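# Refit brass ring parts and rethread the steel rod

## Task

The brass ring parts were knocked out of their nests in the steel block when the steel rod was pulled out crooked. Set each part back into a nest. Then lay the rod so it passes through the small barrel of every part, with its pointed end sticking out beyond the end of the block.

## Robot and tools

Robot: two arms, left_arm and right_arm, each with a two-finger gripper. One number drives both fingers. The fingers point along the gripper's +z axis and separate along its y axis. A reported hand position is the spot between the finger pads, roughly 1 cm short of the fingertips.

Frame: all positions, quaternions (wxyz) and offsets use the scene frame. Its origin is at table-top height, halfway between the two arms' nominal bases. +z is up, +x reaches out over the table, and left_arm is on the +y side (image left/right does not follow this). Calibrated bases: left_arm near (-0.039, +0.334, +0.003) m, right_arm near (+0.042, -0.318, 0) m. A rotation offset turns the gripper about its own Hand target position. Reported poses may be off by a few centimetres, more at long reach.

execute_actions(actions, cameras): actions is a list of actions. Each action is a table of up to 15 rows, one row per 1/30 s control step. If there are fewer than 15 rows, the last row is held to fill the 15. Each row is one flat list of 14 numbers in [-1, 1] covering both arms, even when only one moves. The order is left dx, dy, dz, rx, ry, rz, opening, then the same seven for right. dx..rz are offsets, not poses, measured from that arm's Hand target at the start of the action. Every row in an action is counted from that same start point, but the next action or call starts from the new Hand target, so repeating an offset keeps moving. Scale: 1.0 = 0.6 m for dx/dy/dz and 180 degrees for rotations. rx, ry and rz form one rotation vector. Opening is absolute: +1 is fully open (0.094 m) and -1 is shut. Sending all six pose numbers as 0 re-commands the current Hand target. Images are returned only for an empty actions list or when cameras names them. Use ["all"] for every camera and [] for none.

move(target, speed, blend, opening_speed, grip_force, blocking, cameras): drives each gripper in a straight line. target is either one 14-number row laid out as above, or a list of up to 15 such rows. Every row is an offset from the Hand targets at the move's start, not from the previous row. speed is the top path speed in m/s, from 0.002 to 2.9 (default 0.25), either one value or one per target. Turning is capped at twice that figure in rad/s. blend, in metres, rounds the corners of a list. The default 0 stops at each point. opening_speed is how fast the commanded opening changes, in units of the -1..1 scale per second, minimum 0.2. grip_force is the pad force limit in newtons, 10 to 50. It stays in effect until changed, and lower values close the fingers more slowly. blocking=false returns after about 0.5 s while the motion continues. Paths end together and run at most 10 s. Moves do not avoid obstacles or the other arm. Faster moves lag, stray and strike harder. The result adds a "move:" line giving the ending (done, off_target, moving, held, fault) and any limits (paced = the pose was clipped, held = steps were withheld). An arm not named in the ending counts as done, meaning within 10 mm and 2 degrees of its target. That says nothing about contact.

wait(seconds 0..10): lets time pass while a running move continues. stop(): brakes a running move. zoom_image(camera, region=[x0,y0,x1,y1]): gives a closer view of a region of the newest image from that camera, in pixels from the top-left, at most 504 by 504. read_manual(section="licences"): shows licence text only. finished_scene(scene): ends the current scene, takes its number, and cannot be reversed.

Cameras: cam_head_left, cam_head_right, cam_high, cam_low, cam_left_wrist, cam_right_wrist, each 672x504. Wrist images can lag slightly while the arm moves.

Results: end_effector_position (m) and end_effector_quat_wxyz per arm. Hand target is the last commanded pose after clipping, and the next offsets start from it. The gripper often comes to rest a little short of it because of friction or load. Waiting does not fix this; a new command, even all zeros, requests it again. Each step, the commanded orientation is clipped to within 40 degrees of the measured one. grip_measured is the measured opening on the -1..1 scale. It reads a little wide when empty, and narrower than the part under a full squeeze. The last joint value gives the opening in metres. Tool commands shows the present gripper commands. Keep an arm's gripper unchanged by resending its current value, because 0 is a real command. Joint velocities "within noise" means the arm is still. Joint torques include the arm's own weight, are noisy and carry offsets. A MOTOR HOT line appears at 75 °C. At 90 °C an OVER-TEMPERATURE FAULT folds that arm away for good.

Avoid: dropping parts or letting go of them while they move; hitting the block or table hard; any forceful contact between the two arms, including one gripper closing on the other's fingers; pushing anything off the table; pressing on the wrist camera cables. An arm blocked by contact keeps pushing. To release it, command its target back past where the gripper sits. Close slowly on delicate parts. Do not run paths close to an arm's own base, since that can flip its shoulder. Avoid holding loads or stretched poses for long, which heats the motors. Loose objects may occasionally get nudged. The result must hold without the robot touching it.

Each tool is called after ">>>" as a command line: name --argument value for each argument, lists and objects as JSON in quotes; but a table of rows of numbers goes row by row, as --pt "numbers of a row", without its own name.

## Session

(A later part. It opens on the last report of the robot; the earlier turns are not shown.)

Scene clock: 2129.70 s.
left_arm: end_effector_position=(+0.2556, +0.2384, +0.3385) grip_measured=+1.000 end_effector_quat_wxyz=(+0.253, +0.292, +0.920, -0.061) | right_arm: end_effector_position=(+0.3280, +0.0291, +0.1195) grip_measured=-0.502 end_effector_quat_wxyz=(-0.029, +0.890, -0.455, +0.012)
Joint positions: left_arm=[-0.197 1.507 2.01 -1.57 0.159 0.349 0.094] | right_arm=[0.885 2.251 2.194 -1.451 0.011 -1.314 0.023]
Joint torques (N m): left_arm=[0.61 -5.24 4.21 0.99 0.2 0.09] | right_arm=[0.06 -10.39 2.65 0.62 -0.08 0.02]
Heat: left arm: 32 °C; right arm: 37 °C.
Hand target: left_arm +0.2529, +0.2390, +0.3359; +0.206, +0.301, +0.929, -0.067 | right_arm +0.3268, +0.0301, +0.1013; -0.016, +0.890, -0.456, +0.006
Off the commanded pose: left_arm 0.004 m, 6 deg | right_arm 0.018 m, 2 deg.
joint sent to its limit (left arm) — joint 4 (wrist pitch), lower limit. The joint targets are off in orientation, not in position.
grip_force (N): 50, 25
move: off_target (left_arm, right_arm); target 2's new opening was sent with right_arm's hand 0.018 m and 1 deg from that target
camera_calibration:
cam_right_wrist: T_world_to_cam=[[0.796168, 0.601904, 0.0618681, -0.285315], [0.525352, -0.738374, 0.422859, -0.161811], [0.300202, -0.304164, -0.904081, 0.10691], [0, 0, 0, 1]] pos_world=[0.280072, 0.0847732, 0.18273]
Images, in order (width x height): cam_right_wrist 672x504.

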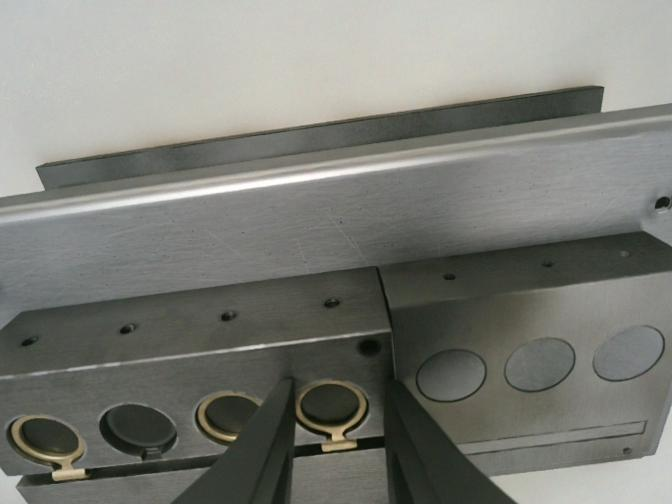

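>>> move --pt "0 0 0 0 0 0 1 0.001 -0.002 0.0 0 0 0 -0.43" --pt "0 0 0 0 0 0 1 0.001 -0.004 0.12 0 0 0 -0.43" --pt "0 0 0 0 0 0 1 -0.13 -0.2 0.15 0 0 0.0 -0.43" --speed '[0.05,0.15,0.3]' --blend '[0,0.01,0]' --opening_speed 0.4 --cameras '["cam_right_wrist", "cam_high", "cam_low", "cam_head_left"]'

Scene clock: 2140.20 s.
left_arm: end_effector_position=(+0.2556, +0.2384, +0.3385) grip_measured=+1.000 end_effector_quat_wxyz=(+0.253, +0.292, +0.920, -0.061) | right_arm: end_effector_position=(+0.2511, -0.0885, +0.1921) grip_measured=-0.431 end_effector_quat_wxyz=(-0.016, +0.889, -0.458, +0.010)
Joint positions: left_arm=[-0.197 1.507 2.01 -1.57 0.159 0.349 0.094] | right_arm=[0.837 1.712 1.723 -1.546 0.012 -1.356 0.027]
Joint torques (N m): left_arm=[0.64 -5.3 4.16 1 0.22 0.09] | right_arm=[-0.31 -8.09 3.73 0.38 -0.1 -0.09]
Heat: left arm: 31 °C; right arm: 37 °C.
Hand target: left_arm +0.2529, +0.2390, +0.3359; +0.206, +0.301, +0.929, -0.067 | right_arm +0.2489, -0.0899, +0.1913; -0.016, +0.890, -0.456, +0.006
Off the commanded pose: left_arm 0.004 m, 6 deg | right_arm 0.003 m, 1 deg.
joint sent to its limit (left arm) — joint 4 (wrist pitch), lower limit. The joint targets are off in orientation, not in position.
grip_force (N): 50, 25
move: off_target (left_arm)
camera_calibration:
cam_right_wrist: T_world_to_cam=[[0.801303, 0.597175, 0.0359921, -0.154558], [0.52665, -0.732654, 0.431113, -0.240377], [0.28382, -0.326497, -0.90158, 0.161645], [0, 0, 0, 1]] pos_world=[0.204564, -0.0310387, 0.254929]
Images, in order (width x height): cam_head_left 672x504, cam_high 672x504, cam_low 672x504, cam_right_wrist 672x504.

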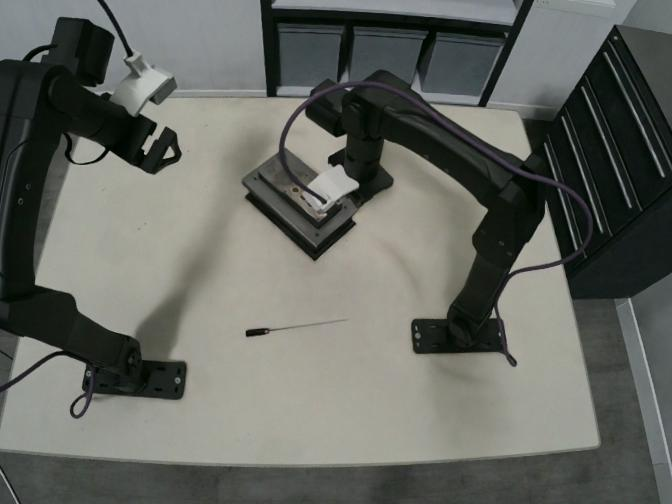

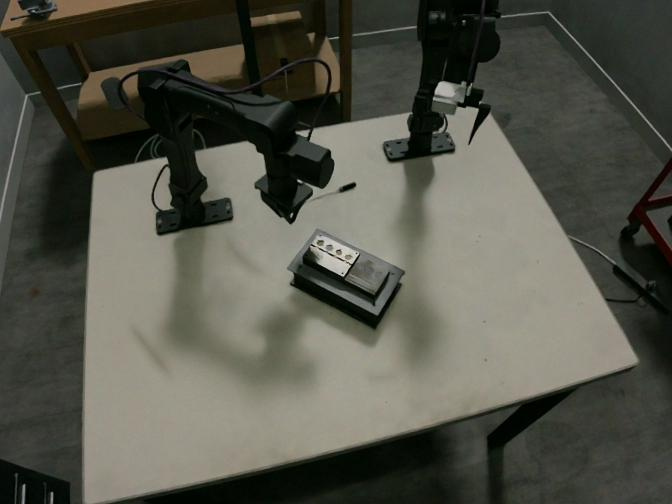

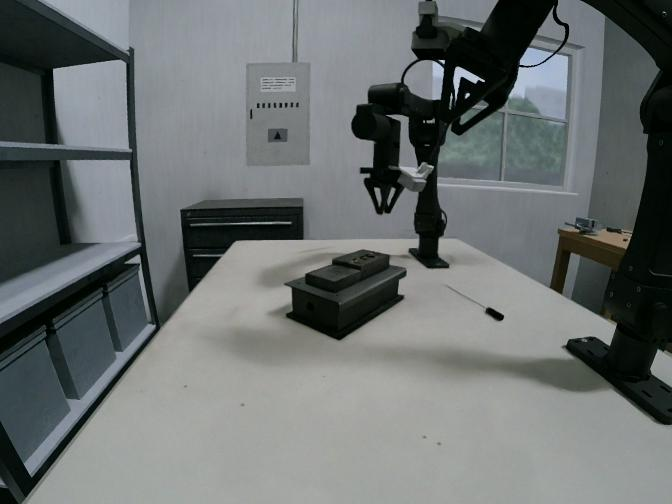

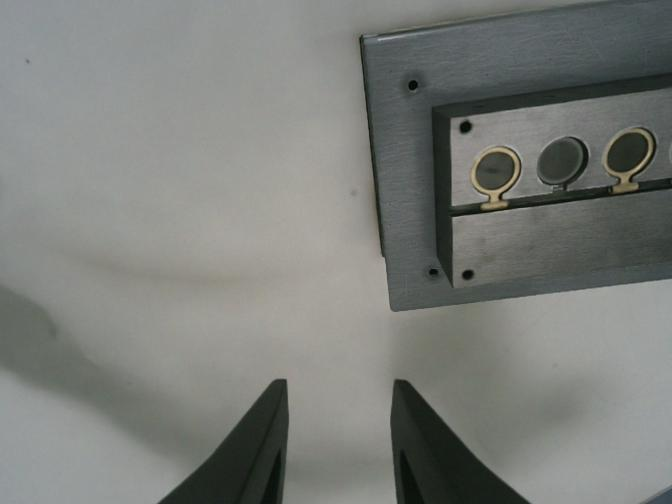

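>>> zoom_image --camera "cam_high" --region '[90, 200, 640, 500]'

>>> zoom_image --camera "cam_low" --region '[340, 380, 500, 480]'

Region (90, 200, 640, 500) is 550x300 pixels. A region can be at most 504 by 504 pixels.

Scaled by 3.150.

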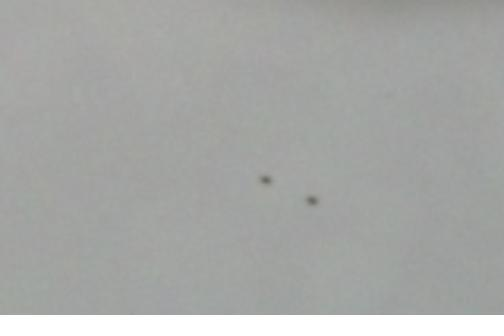

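>>> zoom_image --camera "cam_high" --region '[90, 180, 360, 400]'

>>> zoom_image --camera "cam_high" --region '[340, 120, 640, 380]'

>>> zoom_image --camera "cam_head_left" --region '[180, 130, 420, 350]'

Scaled by 1.867.

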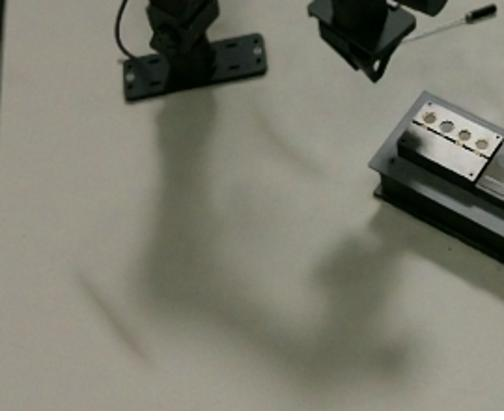

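Scaled by 1.680.

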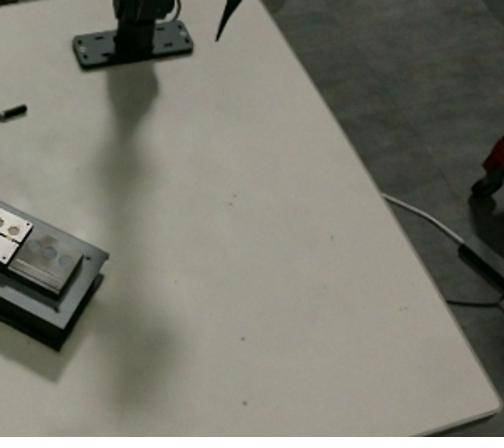

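Scaled by 2.100.

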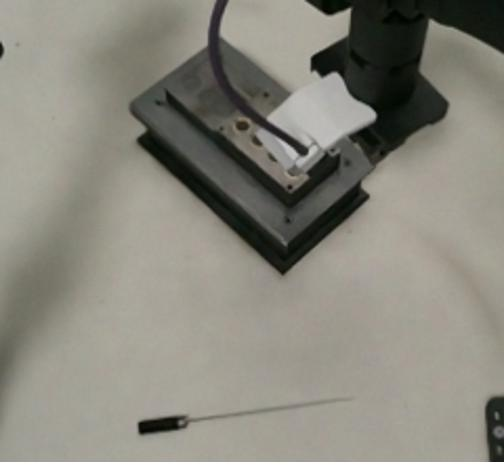

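>>> move --pt "-0.3258 -0.1778 -0.3432 0.1215 0.0744 -0.2463 0.0 0 0 0 0 0 0 -0.43" --speed 0.3 --cameras '["cam_left_wrist"]'

Scene clock: 2186.07 s.
left_arm: end_effector_position=(+0.0587, +0.1316, +0.1346) grip_measured=+0.002 end_effector_quat_wxyz=(+0.003, +0.651, +0.759, -0.002) | right_arm: end_effector_position=(+0.2511, -0.0885, +0.1921) grip_measured=-0.431 end_effector_quat_wxyz=(-0.016, +0.889, -0.458, +0.010)
Joint positions: left_arm=[-1.096 1.385 1.159 -1.338 0.002 0.295 0.047] | right_arm=[0.837 1.712 1.723 -1.546 0.012 -1.356 0.027]
Joint torques (N m): left_arm=[-0.35 -4.22 5.39 0.31 -0.01 -0.11] | right_arm=[-0.31 -8.05 3.71 0.38 -0.1 -0.09]
Heat: left arm: 31 °C; right arm: 35 °C.
Hand target: left_arm +0.0575, +0.1323, +0.1300; +0.000, +0.650, +0.760, +0.000 | right_arm +0.2489, -0.0899, +0.1913; -0.016, +0.890, -0.456, +0.006
Off the commanded pose: left_arm 0.005 m, 0 deg | right_arm 0.003 m, 1 deg.
grip_force (N): 50, 25
move: done
camera_calibration:
cam_left_wrist: T_world_to_cam=[[-0.989197, -0.145724, -0.0159443, 0.0831733], [-0.140138, 0.908104, 0.394598, -0.123915], [-0.0430233, 0.39257, -0.918715, 0.168786], [0, 0, 0, 1]] pos_world=[0.0721713, 0.0583875, 0.205289]
Images, in order (width x height): cam_left_wrist 672x504.

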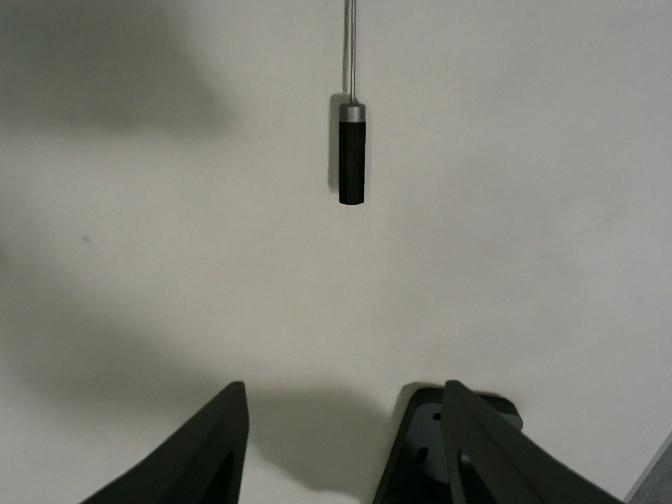

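>>> move --pt "0.0 -0.0427 -0.12 0 0 0 -0.4 0 0 0 0 0 0 -0.43" --speed 0.2 --cameras '["cam_left_wrist"]'

Scene clock: 2259.03 s.
left_arm: end_effector_position=(+0.0598, +0.1048, +0.0636) grip_measured=-0.398 end_effector_quat_wxyz=(+0.004, +0.651, +0.759, -0.003) | right_arm: end_effector_position=(+0.2511, -0.0885, +0.1921) grip_measured=-0.431 end_effector_quat_wxyz=(-0.016, +0.889, -0.458, +0.010)
Joint positions: left_arm=[-1.139 1.516 0.989 -1.033 0.001 0.25 0.028] | right_arm=[0.837 1.712 1.723 -1.546 0.012 -1.356 0.027]
Joint torques (N m): left_arm=[-0.44 -4.98 5.11 0.36 0.01 -0.11] | right_arm=[-0.29 -8.06 3.73 0.37 -0.1 -0.09]
Motor temperatures (°C): left_arm=[22 27 30 27 23 21 21] | right_arm=[25 35 31 23 24 24 21]
Heat: left arm: 30 °C; right arm: 35 °C.
Hand target: left_arm +0.0575, +0.1067, +0.0580; +0.000, +0.650, +0.760, +0.000 | right_arm +0.2489, -0.0899, +0.1913; -0.016, +0.890, -0.456, +0.006
Off the commanded pose: left_arm 0.006 m, 1 deg | right_arm 0.003 m, 1 deg.
grip_force (N): 50, 25
move: done
camera_calibration:
cam_left_wrist: T_world_to_cam=[[-0.988902, -0.147616, -0.0168086, 0.0794264], [-0.142339, 0.90892, 0.391924, -0.0713186], [-0.0425767, 0.389967, -0.919844, 0.114484], [0, 0, 0, 1]] pos_world=[0.0732679, 0.0319025, 0.134594]
Images, in order (width x height): cam_left_wrist 672x504.

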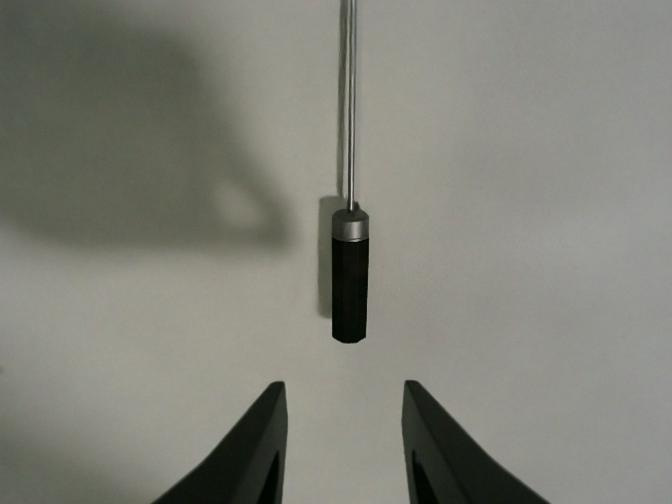

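>>> move --target '[0,0,-0.045,0,0,0,-0.4,0,0,0,0,0,0,-0.43]' --speed 0.08 --cameras '["cam_left_wrist"]'

Scene clock: 2288.70 s.
left_arm: end_effector_position=(+0.0602, +0.1040, +0.0375) grip_measured=-0.398 end_effector_quat_wxyz=(+0.006, +0.650, +0.759, -0.004) | right_arm: end_effector_position=(+0.2511, -0.0885, +0.1921) grip_measured=-0.431 end_effector_quat_wxyz=(-0.016, +0.889, -0.458, +0.010)
Joint positions: left_arm=[-1.139 1.552 0.913 -0.918 0.001 0.25 0.028] | right_arm=[0.837 1.712 1.723 -1.546 0.012 -1.356 0.027]
Joint torques (N m): left_arm=[-0.44 -4.93 4.85 0.38 0.01 -0.11] | right_arm=[-0.29 -8.06 3.73 0.37 -0.1 -0.09]
Heat: left arm: 30 °C; right arm: 34 °C.
Hand target: left_arm +0.0575, +0.1067, +0.0310; +0.000, +0.650, +0.760, +0.000 | right_arm +0.2489, -0.0899, +0.1913; -0.016, +0.890, -0.456, +0.006
Off the commanded pose: left_arm 0.007 m, 1 deg | right_arm 0.003 m, 1 deg.
grip_force (N): 50, 25
move: done
camera_calibration:
cam_left_wrist: T_world_to_cam=[[-0.988828, -0.148026, -0.017528, 0.0792655], [-0.14312, 0.909971, 0.389192, -0.0601431], [-0.0416605, 0.387352, -0.92099, 0.0909919], [0, 0, 0, 1]] pos_world=[0.073563, 0.0312159, 0.108599]
Images, in order (width x height): cam_left_wrist 672x504.

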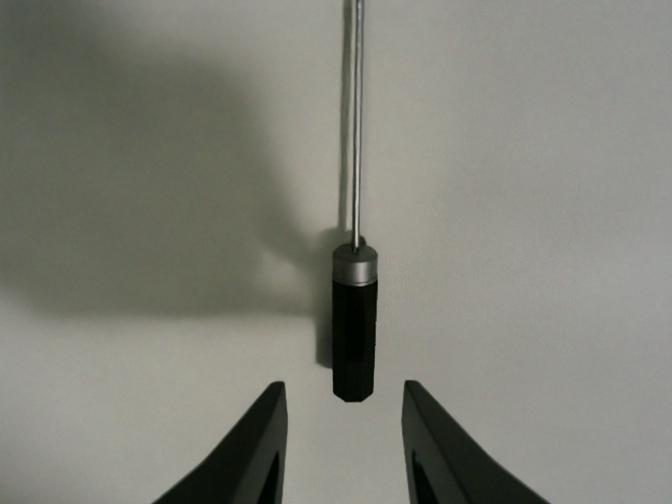

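>>> move --target '[-0.0042,0,-0.0367,0,0,0,-0.4,0,0,0,0,0,0,-0.43]' --speed 0.05 --cameras '["cam_left_wrist"]'

Scene clock: 2321.20 s.
left_arm: end_effector_position=(+0.0579, +0.1035, +0.0154) grip_measured=-0.398 end_effector_quat_wxyz=(+0.006, +0.650, +0.760, -0.004) | right_arm: end_effector_position=(+0.2511, -0.0885, +0.1921) grip_measured=-0.431 end_effector_quat_wxyz=(-0.016, +0.889, -0.458, +0.010)
Joint positions: left_arm=[-1.147 1.59 0.855 -0.822 0.001 0.24 0.028] | right_arm=[0.837 1.712 1.723 -1.546 0.012 -1.356 0.027]
Joint torques (N m): left_arm=[-0.5 -4.97 4.53 0.37 0.01 -0.11] | right_arm=[-0.29 -8.06 3.71 0.37 -0.1 -0.09]
Heat: left arm: 29 °C; right arm: 34 °C.
Hand target: left_arm +0.0550, +0.1067, +0.0089; +0.000, +0.650, +0.760, +0.000 | right_arm +0.2489, -0.0899, +0.1913; -0.016, +0.890, -0.456, +0.006
Off the commanded pose: left_arm 0.008 m, 1 deg | right_arm 0.003 m, 1 deg.
grip_force (N): 50, 25
move: done
camera_calibration:
cam_left_wrist: T_world_to_cam=[[-0.988773, -0.148414, -0.017379, 0.0766416], [-0.143418, 0.909908, 0.389228, -0.0515119], [-0.0419536, 0.387351, -0.920977, 0.0708129], [0, 0, 0, 1]] pos_world=[0.0713643, 0.0308163, 0.086599]
Images, in order (width x height): cam_left_wrist 672x504.

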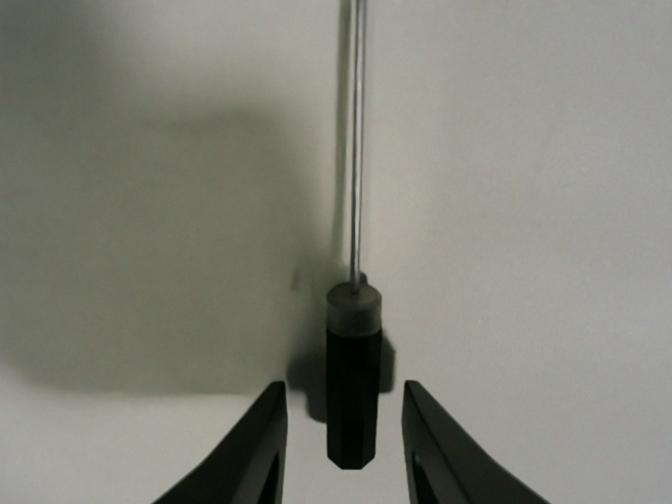

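>>> move --target '[-0.0040,0,-0.0067,0,0,0,-0.4,0,0,0,0,0,0,-0.43]' --speed 0.03

>>> move --target '[0,0,-0.004,0,0,0,-0.4,0,0,0,0,0,0,-0.43]' --speed 0.03

Scene clock: 2332.83 s.
left_arm: end_effector_position=(+0.0557, +0.1030, +0.0120) grip_measured=-0.398 end_effector_quat_wxyz=(+0.007, +0.650, +0.759, -0.004) | right_arm: end_effector_position=(+0.2511, -0.0885, +0.1921) grip_measured=-0.431 end_effector_quat_wxyz=(-0.016, +0.889, -0.458, +0.010)
Joint positions: left_arm=[-1.157 1.594 0.843 -0.804 0.001 0.232 0.028] | right_arm=[0.837 1.712 1.723 -1.546 0.012 -1.356 0.027]
Joint torques (N m): left_arm=[-0.51 -4.93 4.42 0.39 0 -0.11] | right_arm=[-0.31 -8.06 3.73 0.37 -0.11 -0.09]
Heat: left arm: 29 °C; right arm: 34 °C.
Hand target: left_arm +0.0526, +0.1067, +0.0050; +0.000, +0.650, +0.760, +0.000 | right_arm +0.2489, -0.0899, +0.1913; -0.016, +0.890, -0.456, +0.006
Off the commanded pose: left_arm 0.009 m, 1 deg | right_arm 0.003 m, 1 deg.
grip_force (N): 50, 25
move: done

Scene clock: 2333.57 s.
left_arm: end_effector_position=(+0.0564, +0.1012, +0.0109) grip_measured=-0.398 end_effector_quat_wxyz=(+0.009, +0.650, +0.760, -0.005) | right_arm: end_effector_position=(+0.2511, -0.0885, +0.1921) grip_measured=-0.431 end_effector_quat_wxyz=(-0.016, +0.889, -0.458, +0.010)
Joint positions: left_arm=[-1.157 1.599 0.843 -0.794 0.001 0.231 0.028] | right_arm=[0.837 1.712 1.723 -1.546 0.012 -1.356 0.027]
Joint torques (N m): left_arm=[-0.49 -4.94 3.99 0.38 -0.01 -0.11] | right_arm=[-0.31 -8.06 3.73 0.37 -0.1 -0.09]
Heat: left arm: 29 °C; right arm: 34 °C.
Hand target: left_arm +0.0526, +0.1067, +0.0025; +0.000, +0.650, +0.760, +0.000 | right_arm +0.2489, -0.0899, +0.1913; -0.016, +0.890, -0.456, +0.006
Off the commanded pose: left_arm 0.011 m, 1 deg | right_arm 0.003 m, 1 deg.
grip_force (N): 50, 25
move: off_target (left_arm)

>>> move --target '[0,0,0.004,0,0,0,-0.95,0,0,0,0,0,0,-0.43]' --speed 0.03 --opening_speed 0.4 --grip_force '[35,25]'

>>> move --target '[0,0,0.15,0,0,0,-0.95,0,0,0,0,0,0,-0.43]' --speed 0.1 --cameras '["cam_left_wrist"]'

Scene clock: 2339.27 s.
left_arm: end_effector_position=(+0.0565, +0.1010, +0.0109) grip_measured=-0.753 end_effector_quat_wxyz=(+0.009, +0.650, +0.760, -0.006) | right_arm: end_effector_position=(+0.2511, -0.0885, +0.1921) grip_measured=-0.431 end_effector_quat_wxyz=(-0.016, +0.889, -0.458, +0.010)
Joint positions: left_arm=[-1.157 1.599 0.843 -0.793 0.001 0.231 0.012] | right_arm=[0.837 1.712 1.723 -1.546 0.012 -1.356 0.027]
Joint torques (N m): left_arm=[-0.54 -5.27 4.45 0.3 0.01 -0.11] | right_arm=[-0.29 -8.06 3.73 0.37 -0.1 -0.09]
Heat: left arm: 29 °C; right arm: 34 °C.
Hand target: left_arm +0.0526, +0.1067, +0.0049; +0.000, +0.650, +0.760, +0.000 | right_arm +0.2489, -0.0899, +0.1913; -0.016, +0.890, -0.456, +0.006
Off the commanded pose: left_arm 0.009 m, 1 deg | right_arm 0.003 m, 1 deg.
grip_force (N): 35, 25
move: done

Scene clock: 2340.93 s.
left_arm: end_effector_position=(+0.0511, +0.1144, +0.0833) grip_measured=-0.753 end_effector_quat_wxyz=(-0.018, +0.650, +0.759, +0.008) | right_arm: end_effector_position=(+0.2511, -0.0885, +0.1921) grip_measured=-0.431 end_effector_quat_wxyz=(-0.016, +0.889, -0.458, +0.010)
Joint positions: left_arm=[-1.157 1.498 1.052 -1.164 0.001 0.231 0.012] | right_arm=[0.837 1.712 1.723 -1.546 0.012 -1.356 0.027]
Joint torques (N m): left_arm=[-0.46 -6.78 9.18 0.11 0 -0.12] | right_arm=[-0.31 -8.06 3.73 0.37 -0.1 -0.09]
Heat: left arm: 30 °C; right arm: 34 °C.
Hand target: left_arm +0.0526, +0.1067, +0.0949; +0.000, +0.650, +0.760, +0.000 | right_arm +0.2489, -0.0899, +0.1913; -0.016, +0.890, -0.456, +0.006
Off the commanded pose: left_arm 0.014 m, 2 deg | right_arm 0.003 m, 1 deg.
grip_force (N): 35, 25
move: off_target (left_arm)
camera_calibration:
cam_left_wrist: T_world_to_cam=[[-0.988996, -0.147862, -0.00477735, 0.0714974], [-0.135118, 0.889661, 0.436172, -0.0907263], [-0.0602431, 0.432018, -0.899851, 0.122899], [0, 0, 0, 1]] pos_world=[0.0658557, 0.038193, 0.150504]
Images, in order (width x height): cam_left_wrist 672x504.

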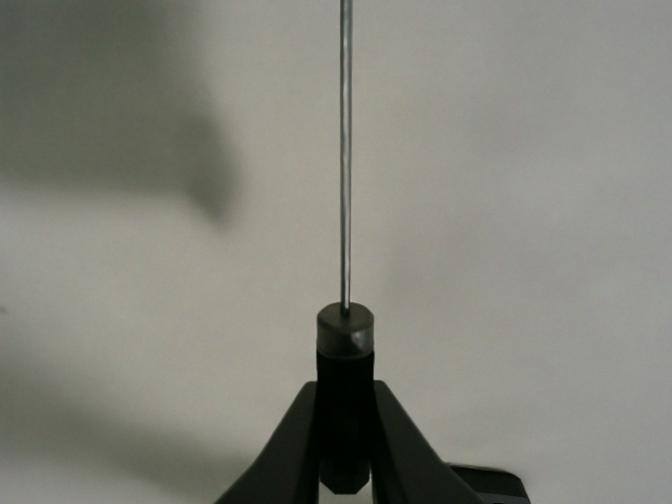

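>>> move --target '[0.1,0.05,0.25,0,0,0,-0.95,0.2267,0.1008,-0.0283,0,0,0,-0.43]' --speed 0.15

Scene clock: 2425.93 s.
left_arm: end_effector_position=(+0.1116, +0.1359, +0.2365) grip_measured=-0.753 end_effector_quat_wxyz=(+0.090, +0.645, +0.759, -0.020) | right_arm: end_effector_position=(+0.3847, -0.0315, +0.1794) grip_measured=-0.431 end_effector_quat_wxyz=(-0.071, +0.886, -0.457, +0.036)
Joint positions: left_arm=[-0.897 1.389 1.562 -1.559 0 0.484 0.012] | right_arm=[0.7 2.187 2.324 -1.549 0.012 -1.492 0.027]
Joint torques (N m): left_arm=[0.65 -4.6 8.57 0.42 0.02 0.1] | right_arm=[-0.23 -9.5 6.48 0.42 -0.14 -0.08]
Heat: left arm: 33 °C; right arm: 34 °C.
Hand target: left_arm +0.1126, +0.1368, +0.2450; +0.000, +0.650, +0.760, +0.000 | right_arm +0.3849, -0.0295, +0.1744; -0.016, +0.890, -0.456, +0.006
Off the commanded pose: left_arm 0.008 m, 11 deg | right_arm 0.005 m, 7 deg.
joint sent to its limit (left arm) — joint 4 (wrist pitch), lower limit. The joint targets are off in orientation, not in position.
joint sent to its limit (right arm) — joint 4 (wrist pitch), lower limit. The joint targets are off in orientation, not in position.
grip_force (N): 35, 25
move: off_target (left_arm, right_arm)

>>> move --target '[0.5723,0.1203,-0.1333,-0.064,-0.1972,-0.2889,-0.95,0,0,0,0,0,0,-0.43]' --speed 0.13 --cameras '["cam_right_wrist", "cam_high"]'

Scene clock: 2453.23 s.
left_arm: end_effector_position=(+0.4487, +0.2120, +0.1593) grip_measured=-0.753 end_effector_quat_wxyz=(+0.273, +0.875, +0.382, +0.119) | right_arm: end_effector_position=(+0.3847, -0.0315, +0.1794) grip_measured=-0.431 end_effector_quat_wxyz=(-0.071, +0.886, -0.457, +0.036)
Joint positions: left_arm=[-0.101 1.998 1.784 -0.843 0.337 2.099 0.012] | right_arm=[0.7 2.187 2.324 -1.549 0.012 -1.493 0.027]
Joint torques (N m): left_arm=[0.5 -9.24 10.77 1.01 0.41 0.1] | right_arm=[-0.21 -9.51 6.46 0.42 -0.13 -0.08]
Heat: left arm: 33 °C; right arm: 33 °C.
Hand target: left_arm +0.4560, +0.2088, +0.1649; +0.286, +0.878, +0.365, +0.118 | right_arm +0.3849, -0.0295, +0.1744; -0.016, +0.890, -0.456, +0.006
Off the commanded pose: left_arm 0.010 m, 2 deg | right_arm 0.005 m, 7 deg.
joint sent to its limit (left arm) — joint 6 (wrist roll), upper limit. The joint targets still meet the commanded pose.
joint sent to its limit (right arm) — joint 4 (wrist pitch), lower limit. The joint targets are off in orientation, not in position.
grip_force (N): 35, 25
move: off_target (right_arm)
camera_calibration:
cam_right_wrist: T_world_to_cam=[[0.791989, 0.590029, 0.156905, -0.313454], [0.485485, -0.764457, 0.424159, -0.247471], [0.370213, -0.259754, -0.891891, 0.0979593], [0, 0, 0, 1]] pos_world=[0.332129, 0.0212117, 0.241518]
Images, in order (width x height): cam_high 672x504, cam_right_wrist 672x504.

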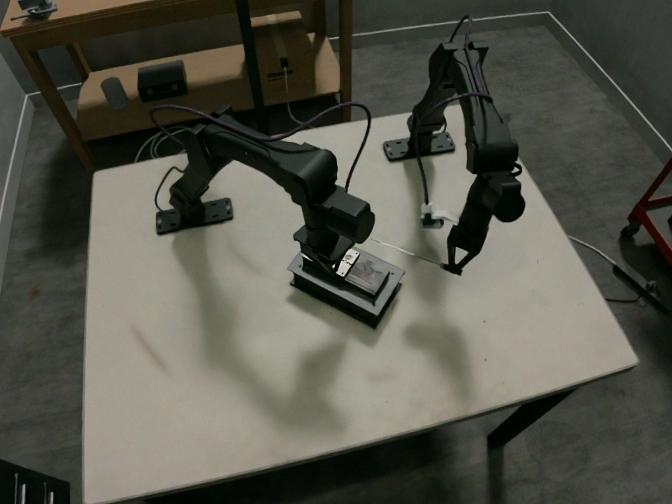

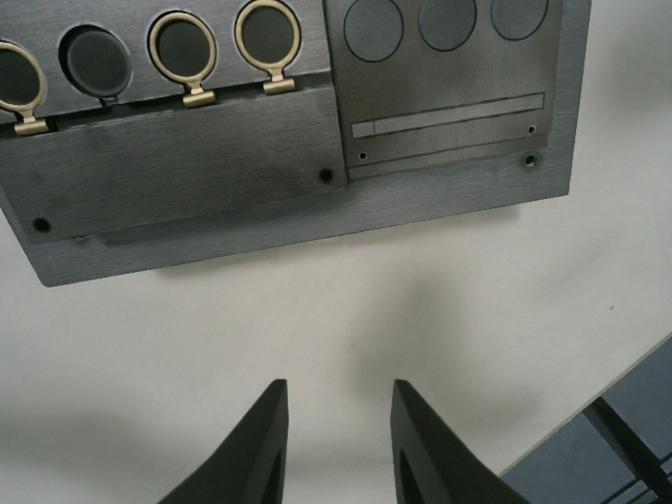

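>>> move --target '[0.0773,-0.0752,-0.058,0,0,0,-0.95,0,0,0,0,0,0,-0.43]' --speed 0.08 --cameras '["cam_right_wrist"]'

Scene clock: 2465.53 s.
left_arm: end_effector_position=(+0.4982, +0.1689, +0.1288) grip_measured=-0.753 end_effector_quat_wxyz=(+0.280, +0.880, +0.365, +0.122) | right_arm: end_effector_position=(+0.3847, -0.0315, +0.1794) grip_measured=-0.431 end_effector_quat_wxyz=(-0.071, +0.886, -0.457, +0.036)
Joint positions: left_arm=[-0.172 2.235 2.018 -0.812 0.317 2.067 0.012] | right_arm=[0.7 2.187 2.324 -1.549 0.012 -1.493 0.027]
Joint velocities: left_arm=[within noise] | right_arm=[0.017 -0.002 0.007 -0.022 -0.183 0.007 -0.002]
Joint torques (N m): left_arm=[-0.29 -10.92 10.8 0.96 0.28 -0.12] | right_arm=[-0.21 -9.51 6.48 0.41 -0.14 -0.08]
Heat: left arm: 33 °C; right arm: 34 °C.
Hand target: left_arm +0.5024, +0.1636, +0.1303; +0.286, +0.878, +0.365, +0.118 | right_arm +0.3849, -0.0295, +0.1744; -0.016, +0.890, -0.456, +0.006
Off the commanded pose: left_arm 0.007 m, 1 deg | right_arm 0.005 m, 7 deg.
joint sent to its limit (right arm) — joint 4 (wrist pitch), lower limit. The joint targets are off in orientation, not in position.
grip_force (N): 35, 25
move: off_target (right_arm)
camera_calibration:
cam_right_wrist: T_world_to_cam=[[0.791989, 0.590029, 0.156905, -0.313454], [0.485485, -0.764457, 0.424159, -0.247471], [0.370213, -0.259754, -0.891891, 0.0979593], [0, 0, 0, 1]] pos_world=[0.332129, 0.0212117, 0.241518]
Images, in order (width x height): cam_right_wrist 672x504.

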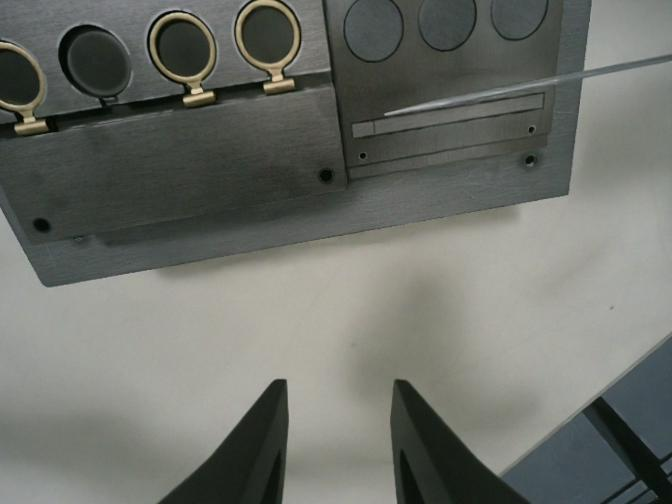

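>>> move --target '[-0.0193,-0.0067,-0.0167,0,0,-0.0067,-0.95,0,0,0,0,0,0,-0.43]' --speed 0.05 --cameras '["cam_right_wrist"]'

Scene clock: 2509.83 s.
left_arm: end_effector_position=(+0.4972, +0.1652, +0.1171) grip_measured=-0.753 end_effector_quat_wxyz=(+0.280, +0.881, +0.362, +0.121) | right_arm: end_effector_position=(+0.3847, -0.0315, +0.1794) grip_measured=-0.431 end_effector_quat_wxyz=(-0.071, +0.886, -0.457, +0.036)
Joint positions: left_arm=[-0.179 2.235 1.971 -0.764 0.317 2.066 0.012] | right_arm=[0.7 2.187 2.324 -1.549 0.012 -1.493 0.027]
Joint torques (N m): left_arm=[-0.47 -14.12 5.85 1.06 0.33 0] | right_arm=[-0.23 -9.51 6.49 0.42 -0.14 -0.08]
Motor temperatures (°C): left_arm=[22 35 32 28 23 21 23] | right_arm=[25 33 34 23 24 24 20]
Heat: left arm: 35 °C; right arm: 34 °C.
Hand target: left_arm +0.4908, +0.1597, +0.1203; +0.287, +0.882, +0.356, +0.115 | right_arm +0.3849, -0.0295, +0.1744; -0.016, +0.890, -0.456, +0.006
Off the commanded pose: left_arm 0.009 m, 1 deg | right_arm 0.005 m, 7 deg.
joint sent to its limit (right arm) — joint 4 (wrist pitch), lower limit. The joint targets are off in orientation, not in position.
grip_force (N): 35, 25
move: off_target (right_arm)
camera_calibration:
cam_right_wrist: T_world_to_cam=[[0.791989, 0.590029, 0.156905, -0.313454], [0.485485, -0.764457, 0.424159, -0.247471], [0.370213, -0.259754, -0.891891, 0.0979593], [0, 0, 0, 1]] pos_world=[0.332129, 0.0212117, 0.241518]
Images, in order (width x height): cam_right_wrist 672x504.

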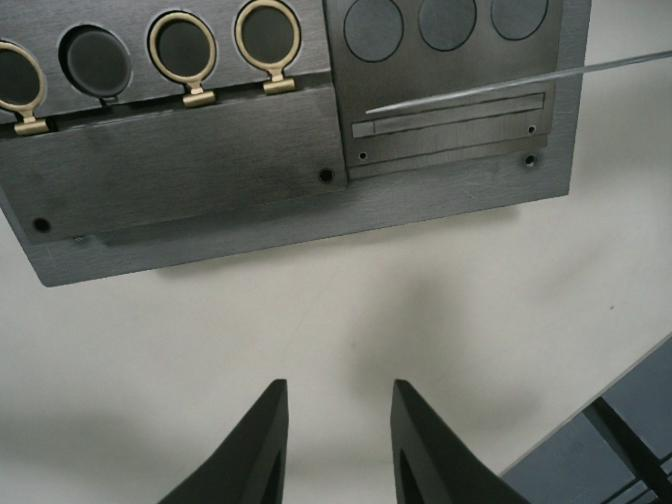

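>>> move --target '[-0.0225,-0.0012,0,0,0,-0.004,-0.95,0,0,0,0,0,0,-0.43]' --speed 0.05

Scene clock: 2521.87 s.
left_arm: end_effector_position=(+0.4847, +0.1647, +0.1095) grip_measured=-0.753 end_effector_quat_wxyz=(+0.276, +0.883, +0.361, +0.115) | right_arm: end_effector_position=(+0.3847, -0.0315, +0.1794) grip_measured=-0.431 end_effector_quat_wxyz=(-0.071, +0.886, -0.457, +0.036)
Joint positions: left_arm=[-0.185 2.197 1.887 -0.733 0.316 2.067 0.012] | right_arm=[0.7 2.187 2.324 -1.549 0.012 -1.493 0.027]
Joint torques (N m): left_arm=[-0.5 -15.15 5.6 1.04 0.38 0.08] | right_arm=[-0.21 -9.52 6.48 0.42 -0.14 -0.08]
Heat: left arm: 38 °C; right arm: 34 °C.
Hand target: left_arm +0.4773, +0.1589, +0.1202; +0.288, +0.884, +0.350, +0.114 | right_arm +0.3849, -0.0295, +0.1744; -0.016, +0.890, -0.456, +0.006
Off the commanded pose: left_arm 0.014 m, 2 deg | right_arm 0.005 m, 7 deg.
joint sent to its limit (right arm) — joint 4 (wrist pitch), lower limit. The joint targets are off in orientation, not in position.
grip_force (N): 35, 25
move: off_target (left_arm, right_arm)

>>> wait --seconds 0 --cameras '["cam_right_wrist"]'

>>> zoom_image --camera "cam_right_wrist" --region '[250, 20, 450, 170]'

Scene clock: 2525.70 s.
left_arm: end_effector_position=(+0.4847, +0.1647, +0.1095) grip_measured=-0.753 end_effector_quat_wxyz=(+0.276, +0.883, +0.361, +0.115) | right_arm: end_effector_position=(+0.3847, -0.0315, +0.1794) grip_measured=-0.431 end_effector_quat_wxyz=(-0.071, +0.886, -0.457, +0.036)
Joint positions: left_arm=[-0.185 2.197 1.887 -0.733 0.316 2.067 0.012] | right_arm=[0.7 2.187 2.324 -1.549 0.012 -1.493 0.027]
Joint torques (N m): left_arm=[-0.43 -15.21 5.63 1.03 0.37 0.07] | right_arm=[-0.21 -9.51 6.49 0.42 -0.14 -0.08]
Heat: left arm: 39 °C; right arm: 34 °C.
Hand target: left_arm +0.4772, +0.1589, +0.1202; +0.288, +0.884, +0.350, +0.113 | right_arm +0.3849, -0.0295, +0.1744; -0.016, +0.890, -0.456, +0.006
Tool commands: left_gripper/opening=-0.95 right_gripper/opening=-0.43
Off the commanded pose: left_arm 0.014 m, 2 deg | right_arm 0.005 m, 7 deg.
grip_force (N): 35, 25
camera_calibration:
cam_right_wrist: T_world_to_cam=[[0.791989, 0.590029, 0.156905, -0.313454], [0.485485, -0.764457, 0.424159, -0.247471], [0.370213, -0.259754, -0.891891, 0.0979593], [0, 0, 0, 1]] pos_world=[0.332129, 0.0212117, 0.241518]
Images, in order (width x height): cam_right_wrist 672x504.

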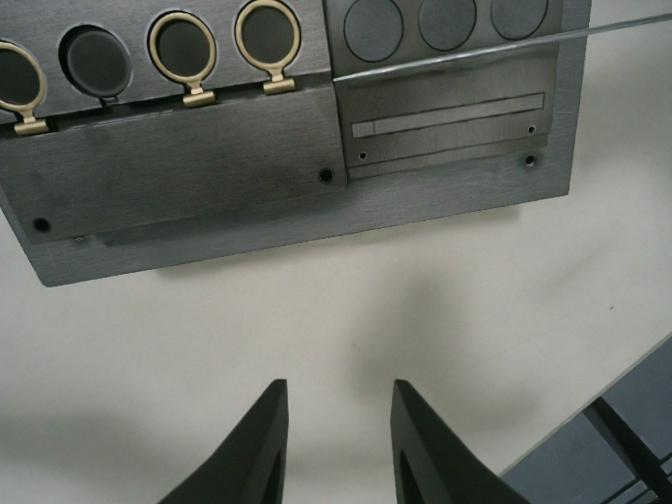

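Scaled by 2.520.

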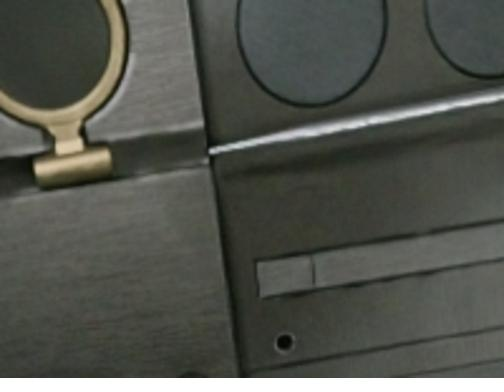

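>>> move --target '[-0.0035,-0.013,-0.005,0,0,-0.0067,-0.95,0,0,0,0,0,0,-0.43]' --speed 0.03 --cameras '["cam_right_wrist"]'

Scene clock: 2569.53 s.
left_arm: end_effector_position=(+0.4831, +0.1568, +0.1102) grip_measured=-0.753 end_effector_quat_wxyz=(+0.278, +0.887, +0.351, +0.115) | right_arm: end_effector_position=(+0.3847, -0.0315, +0.1794) grip_measured=-0.431 end_effector_quat_wxyz=(-0.071, +0.886, -0.457, +0.036)
Joint positions: left_arm=[-0.199 2.197 1.887 -0.728 0.318 2.073 0.012] | right_arm=[0.7 2.187 2.324 -1.549 0.012 -1.493 0.027]
Joint torques (N m): left_arm=[-0.39 -14.75 5.39 1.04 0.41 0.08] | right_arm=[-0.21 -9.5 6.48 0.42 -0.14 -0.08]
Motor temperatures (°C): left_arm=[22 44 31 28 23 21 23] | right_arm=[25 33 34 23 24 24 20]
Heat: left arm: 44 °C; right arm: 34 °C.
Hand target: left_arm +0.4752, +0.1512, +0.1172; +0.289, +0.888, +0.341, +0.110 | right_arm +0.3849, -0.0295, +0.1744; -0.016, +0.890, -0.456, +0.006
Off the commanded pose: left_arm 0.012 m, 2 deg | right_arm 0.005 m, 7 deg.
joint sent to its limit (right arm) — joint 4 (wrist pitch), lower limit. The joint targets are off in orientation, not in position.
grip_force (N): 35, 25
move: off_target (left_arm, right_arm)
camera_calibration:
cam_right_wrist: T_world_to_cam=[[0.791989, 0.590029, 0.156905, -0.313454], [0.485485, -0.764457, 0.424159, -0.247471], [0.370213, -0.259754, -0.891891, 0.0979593], [0, 0, 0, 1]] pos_world=[0.332129, 0.0212117, 0.241518]
Images, in order (width x height): cam_right_wrist 672x504.

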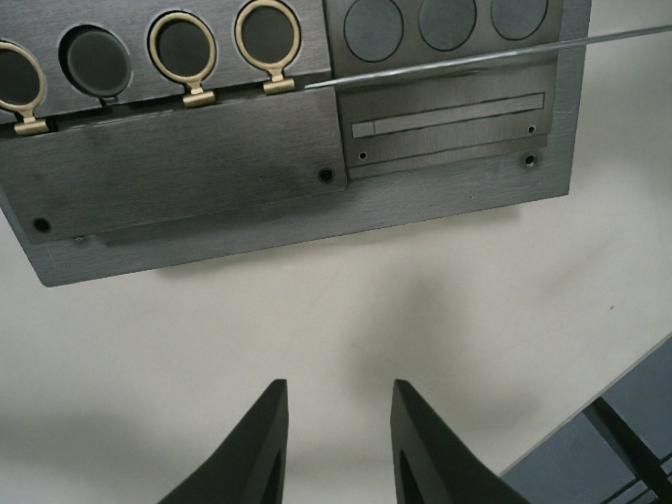

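>>> wait --seconds 0 --cameras '["cam_low"]'

>>> zoom_image --camera "cam_low" --region '[250, 270, 450, 420]'

Scene clock: 2581.80 s.
left_arm: end_effector_position=(+0.4832, +0.1568, +0.1102) grip_measured=-0.753 end_effector_quat_wxyz=(+0.279, +0.887, +0.351, +0.115) | right_arm: end_effector_position=(+0.3847, -0.0315, +0.1794) grip_measured=-0.431 end_effector_quat_wxyz=(-0.071, +0.886, -0.457, +0.036)
Joint positions: left_arm=[-0.199 2.197 1.887 -0.728 0.318 2.073 0.012] | right_arm=[0.7 2.187 2.324 -1.549 0.012 -1.493 0.027]
Joint torques (N m): left_arm=[-0.44 -14.71 5.42 1.06 0.41 0.08] | right_arm=[-0.2 -9.51 6.48 0.42 -0.14 -0.08]
Heat: left arm: 44 °C; right arm: 35 °C.
Hand target: left_arm +0.4752, +0.1512, +0.1172; +0.289, +0.888, +0.341, +0.110 | right_arm +0.3849, -0.0295, +0.1744; -0.016, +0.890, -0.456, +0.006
Tool commands: left_gripper/opening=-0.95 right_gripper/opening=-0.43
Off the commanded pose: left_arm 0.012 m, 2 deg | right_arm 0.005 m, 7 deg.
grip_force (N): 35, 25
Images, in order (width x height): cam_low 672x504.

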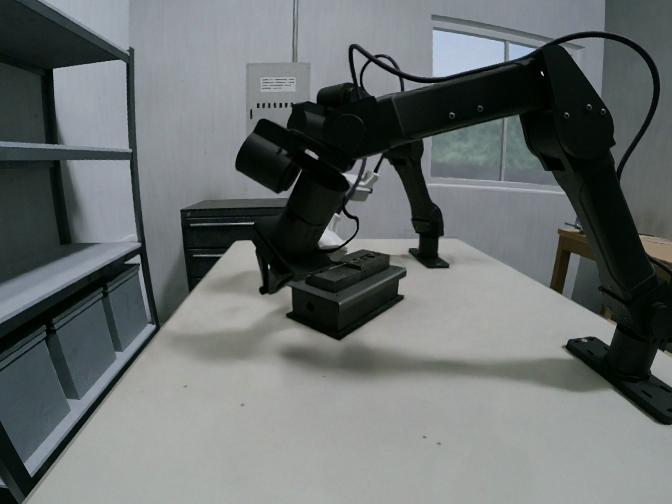

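Scaled by 2.520.

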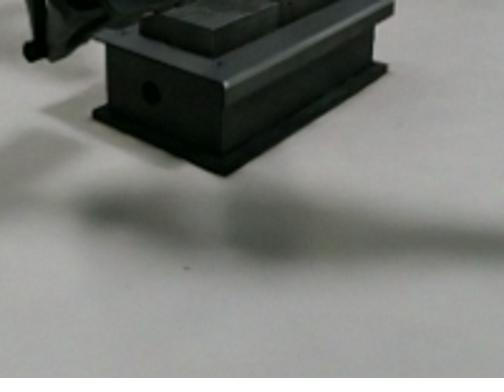

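>>> wait --seconds 0 --cameras '["cam_left_wrist"]'

Scene clock: 2593.47 s.
left_arm: end_effector_position=(+0.4832, +0.1568, +0.1102) grip_measured=-0.753 end_effector_quat_wxyz=(+0.279, +0.887, +0.351, +0.115) | right_arm: end_effector_position=(+0.3847, -0.0315, +0.1794) grip_measured=-0.431 end_effector_quat_wxyz=(-0.071, +0.886, -0.457, +0.036)
Joint positions: left_arm=[-0.199 2.197 1.887 -0.728 0.318 2.073 0.012] | right_arm=[0.7 2.187 2.324 -1.549 0.012 -1.493 0.027]
Joint torques (N m): left_arm=[-0.46 -14.67 5.37 1.06 0.38 0.07] | right_arm=[-0.21 -9.51 6.48 0.42 -0.14 -0.08]
Heat: left arm: 45 °C; right arm: 35 °C.
Hand target: left_arm +0.4752, +0.1512, +0.1172; +0.289, +0.888, +0.341, +0.110 | right_arm +0.3849, -0.0295, +0.1744; -0.016, +0.890, -0.456, +0.006
Tool commands: left_gripper/opening=-0.95 right_gripper/opening=-0.43
Off the commanded pose: left_arm 0.012 m, 2 deg | right_arm 0.005 m, 7 deg.
grip_force (N): 35, 25
camera_calibration:
cam_left_wrist: T_world_to_cam=[[-0.547463, 0.596169, -0.587253, 0.239559], [0.505018, 0.794936, 0.336204, -0.365291], [0.667263, -0.112514, -0.736275, -0.129371], [0, 0, 0, 1]] pos_world=[0.401953, 0.133009, 0.168241]
Images, in order (width x height): cam_left_wrist 672x504.

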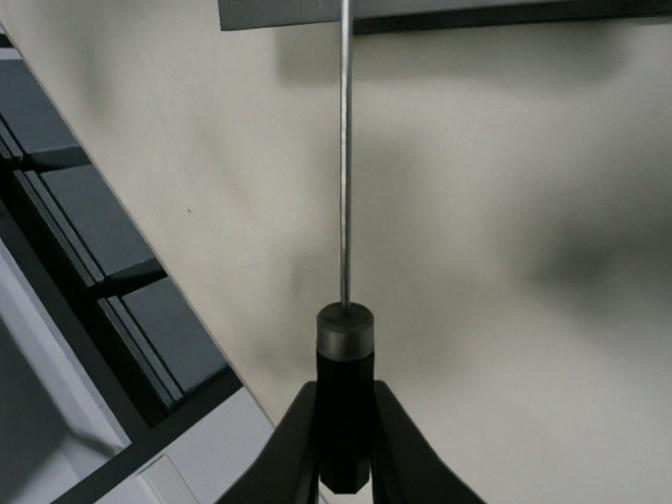

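>>> wait --seconds 0 --cameras '["cam_right_wrist"]'

>>> zoom_image --camera "cam_right_wrist" --region '[255, 50, 375, 140]'

Scene clock: 2600.80 s.
left_arm: end_effector_position=(+0.4832, +0.1568, +0.1102) grip_measured=-0.753 end_effector_quat_wxyz=(+0.279, +0.887, +0.351, +0.115) | right_arm: end_effector_position=(+0.3847, -0.0315, +0.1794) grip_measured=-0.431 end_effector_quat_wxyz=(-0.071, +0.886, -0.457, +0.036)
Joint positions: left_arm=[-0.199 2.197 1.887 -0.728 0.318 2.073 0.012] | right_arm=[0.7 2.187 2.324 -1.549 0.012 -1.493 0.027]
Joint torques (N m): left_arm=[-0.38 -14.72 5.39 1.05 0.4 0.07] | right_arm=[-0.21 -9.52 6.46 0.42 -0.14 -0.08]
Heat: left arm: 45 °C; right arm: 35 °C.
Hand target: left_arm +0.4752, +0.1512, +0.1172; +0.289, +0.888, +0.341, +0.110 | right_arm +0.3849, -0.0295, +0.1744; -0.016, +0.890, -0.456, +0.006
Tool commands: left_gripper/opening=-0.95 right_gripper/opening=-0.43
Off the commanded pose: left_arm 0.012 m, 2 deg | right_arm 0.005 m, 7 deg.
grip_force (N): 35, 25
camera_calibration:
cam_right_wrist: T_world_to_cam=[[0.791989, 0.590029, 0.156905, -0.313454], [0.485485, -0.764457, 0.424159, -0.247471], [0.370213, -0.259754, -0.891891, 0.0979593], [0, 0, 0, 1]] pos_world=[0.332129, 0.0212117, 0.241518]
Images, in order (width x height): cam_right_wrist 672x504.

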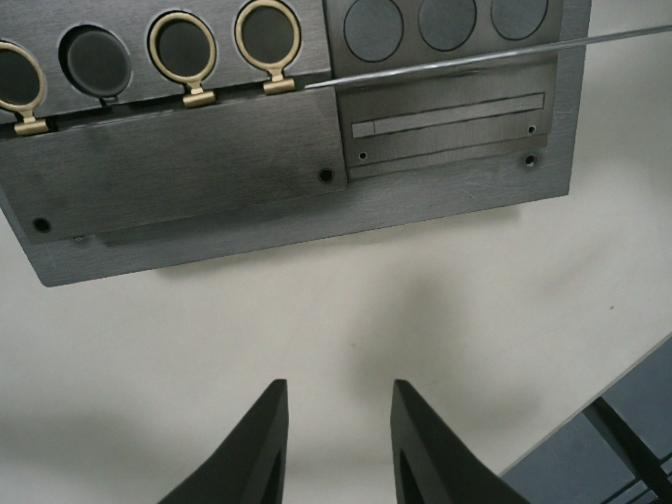

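Scaled by 4.200.

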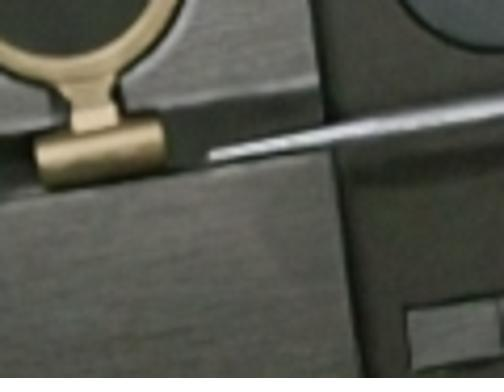

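>>> move --target '[0.0032,-0.0008,-0.0067,0,0,-0.005,-0.95,0,0,0,0,0,0,-0.43]' --speed 0.03

>>> move --target '[0,0,-0.005,0,0,0,-0.95,0,0,0,0,0,0,-0.43]' --speed 0.03 --cameras '["cam_right_wrist"]'

Scene clock: 2611.60 s.
left_arm: end_effector_position=(+0.4830, +0.1552, +0.1109) grip_measured=-0.753 end_effector_quat_wxyz=(+0.282, +0.889, +0.343, +0.115) | right_arm: end_effector_position=(+0.3847, -0.0315, +0.1794) grip_measured=-0.431 end_effector_quat_wxyz=(-0.071, +0.886, -0.457, +0.036)
Joint positions: left_arm=[-0.199 2.197 1.887 -0.726 0.327 2.089 0.012] | right_arm=[0.7 2.187 2.324 -1.549 0.012 -1.493 0.027]
Joint torques (N m): left_arm=[-0.16 -13.5 6.11 1.06 0.43 0.09] | right_arm=[-0.21 -9.51 6.49 0.41 -0.14 -0.08]
Heat: left arm: 46 °C; right arm: 35 °C.
Hand target: left_arm +0.4771, +0.1507, +0.1132; +0.290, +0.890, +0.334, +0.108 | right_arm +0.3849, -0.0295, +0.1744; -0.016, +0.890, -0.456, +0.006
Off the commanded pose: left_arm 0.008 m, 2 deg | right_arm 0.005 m, 7 deg.
joint sent to its limit (right arm) — joint 4 (wrist pitch), lower limit. The joint targets are off in orientation, not in position.
grip_force (N): 35, 25
move: off_target (right_arm)

Scene clock: 2612.37 s.
left_arm: end_effector_position=(+0.4850, +0.1547, +0.1122) grip_measured=-0.753 end_effector_quat_wxyz=(+0.284, +0.888, +0.341, +0.119) | right_arm: end_effector_position=(+0.3847, -0.0315, +0.1794) grip_measured=-0.431 end_effector_quat_wxyz=(-0.071, +0.886, -0.457, +0.036)
Joint positions: left_arm=[-0.199 2.197 1.887 -0.716 0.327 2.089 0.012] | right_arm=[0.7 2.187 2.324 -1.549 0.012 -1.493 0.027]
Joint torques (N m): left_arm=[-0.14 -13.41 5.35 1.06 0.38 0.08] | right_arm=[-0.21 -9.51 6.46 0.42 -0.14 -0.08]
Heat: left arm: 46 °C; right arm: 35 °C.
Hand target: left_arm +0.4771, +0.1507, +0.1102; +0.290, +0.891, +0.334, +0.108 | right_arm +0.3849, -0.0295, +0.1744; -0.016, +0.890, -0.456, +0.006
Off the commanded pose: left_arm 0.009 m, 2 deg | right_arm 0.005 m, 7 deg.
joint sent to its limit (right arm) — joint 4 (wrist pitch), lower limit. The joint targets are off in orientation, not in position.
grip_force (N): 35, 25
move: off_target (right_arm)
camera_calibration:
cam_right_wrist: T_world_to_cam=[[0.791989, 0.590029, 0.156905, -0.313454], [0.485485, -0.764457, 0.424159, -0.247471], [0.370213, -0.259754, -0.891891, 0.0979593], [0, 0, 0, 1]] pos_world=[0.332129, 0.0212117, 0.241518]
Images, in order (width x height): cam_right_wrist 672x504.

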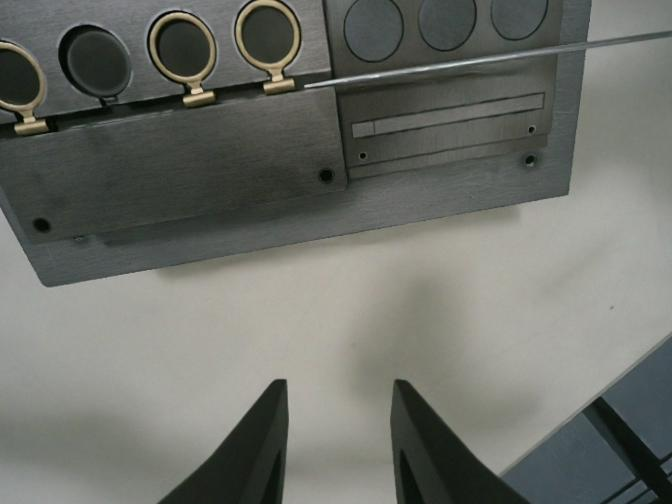

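>>> move --target '[0.012,0.014,-0.005,0,0,0,-0.95,0,0,0,0,0,0,-0.43]' --speed 0.04

Scene clock: 2619.20 s.
left_arm: end_effector_position=(+0.4867, +0.1597, +0.1126) grip_measured=-0.753 end_effector_quat_wxyz=(+0.286, +0.888, +0.340, +0.120) | right_arm: end_effector_position=(+0.3847, -0.0315, +0.1794) grip_measured=-0.431 end_effector_quat_wxyz=(-0.071, +0.886, -0.457, +0.036)
Joint positions: left_arm=[-0.187 2.197 1.887 -0.715 0.335 2.1 0.012] | right_arm=[0.7 2.187 2.324 -1.549 0.012 -1.493 0.027]
Joint torques (N m): left_arm=[0.58 -11.67 7.23 1.02 0.41 0.08] | right_arm=[-0.21 -9.51 6.49 0.42 -0.14 -0.08]
Heat: left arm: 46 °C; right arm: 35 °C.
Hand target: left_arm +0.4843, +0.1590, +0.1072; +0.290, +0.891, +0.334, +0.108 | right_arm +0.3849, -0.0295, +0.1744; -0.016, +0.890, -0.456, +0.006
Off the commanded pose: left_arm 0.006 m, 2 deg | right_arm 0.005 m, 7 deg.
joint sent to its limit (left arm) — joint 6 (wrist roll), upper limit. The joint targets still meet the commanded pose.
joint sent to its limit (right arm) — joint 4 (wrist pitch), lower limit. The joint targets are off in orientation, not in position.
grip_force (N): 35, 25
move: off_target (right_arm)


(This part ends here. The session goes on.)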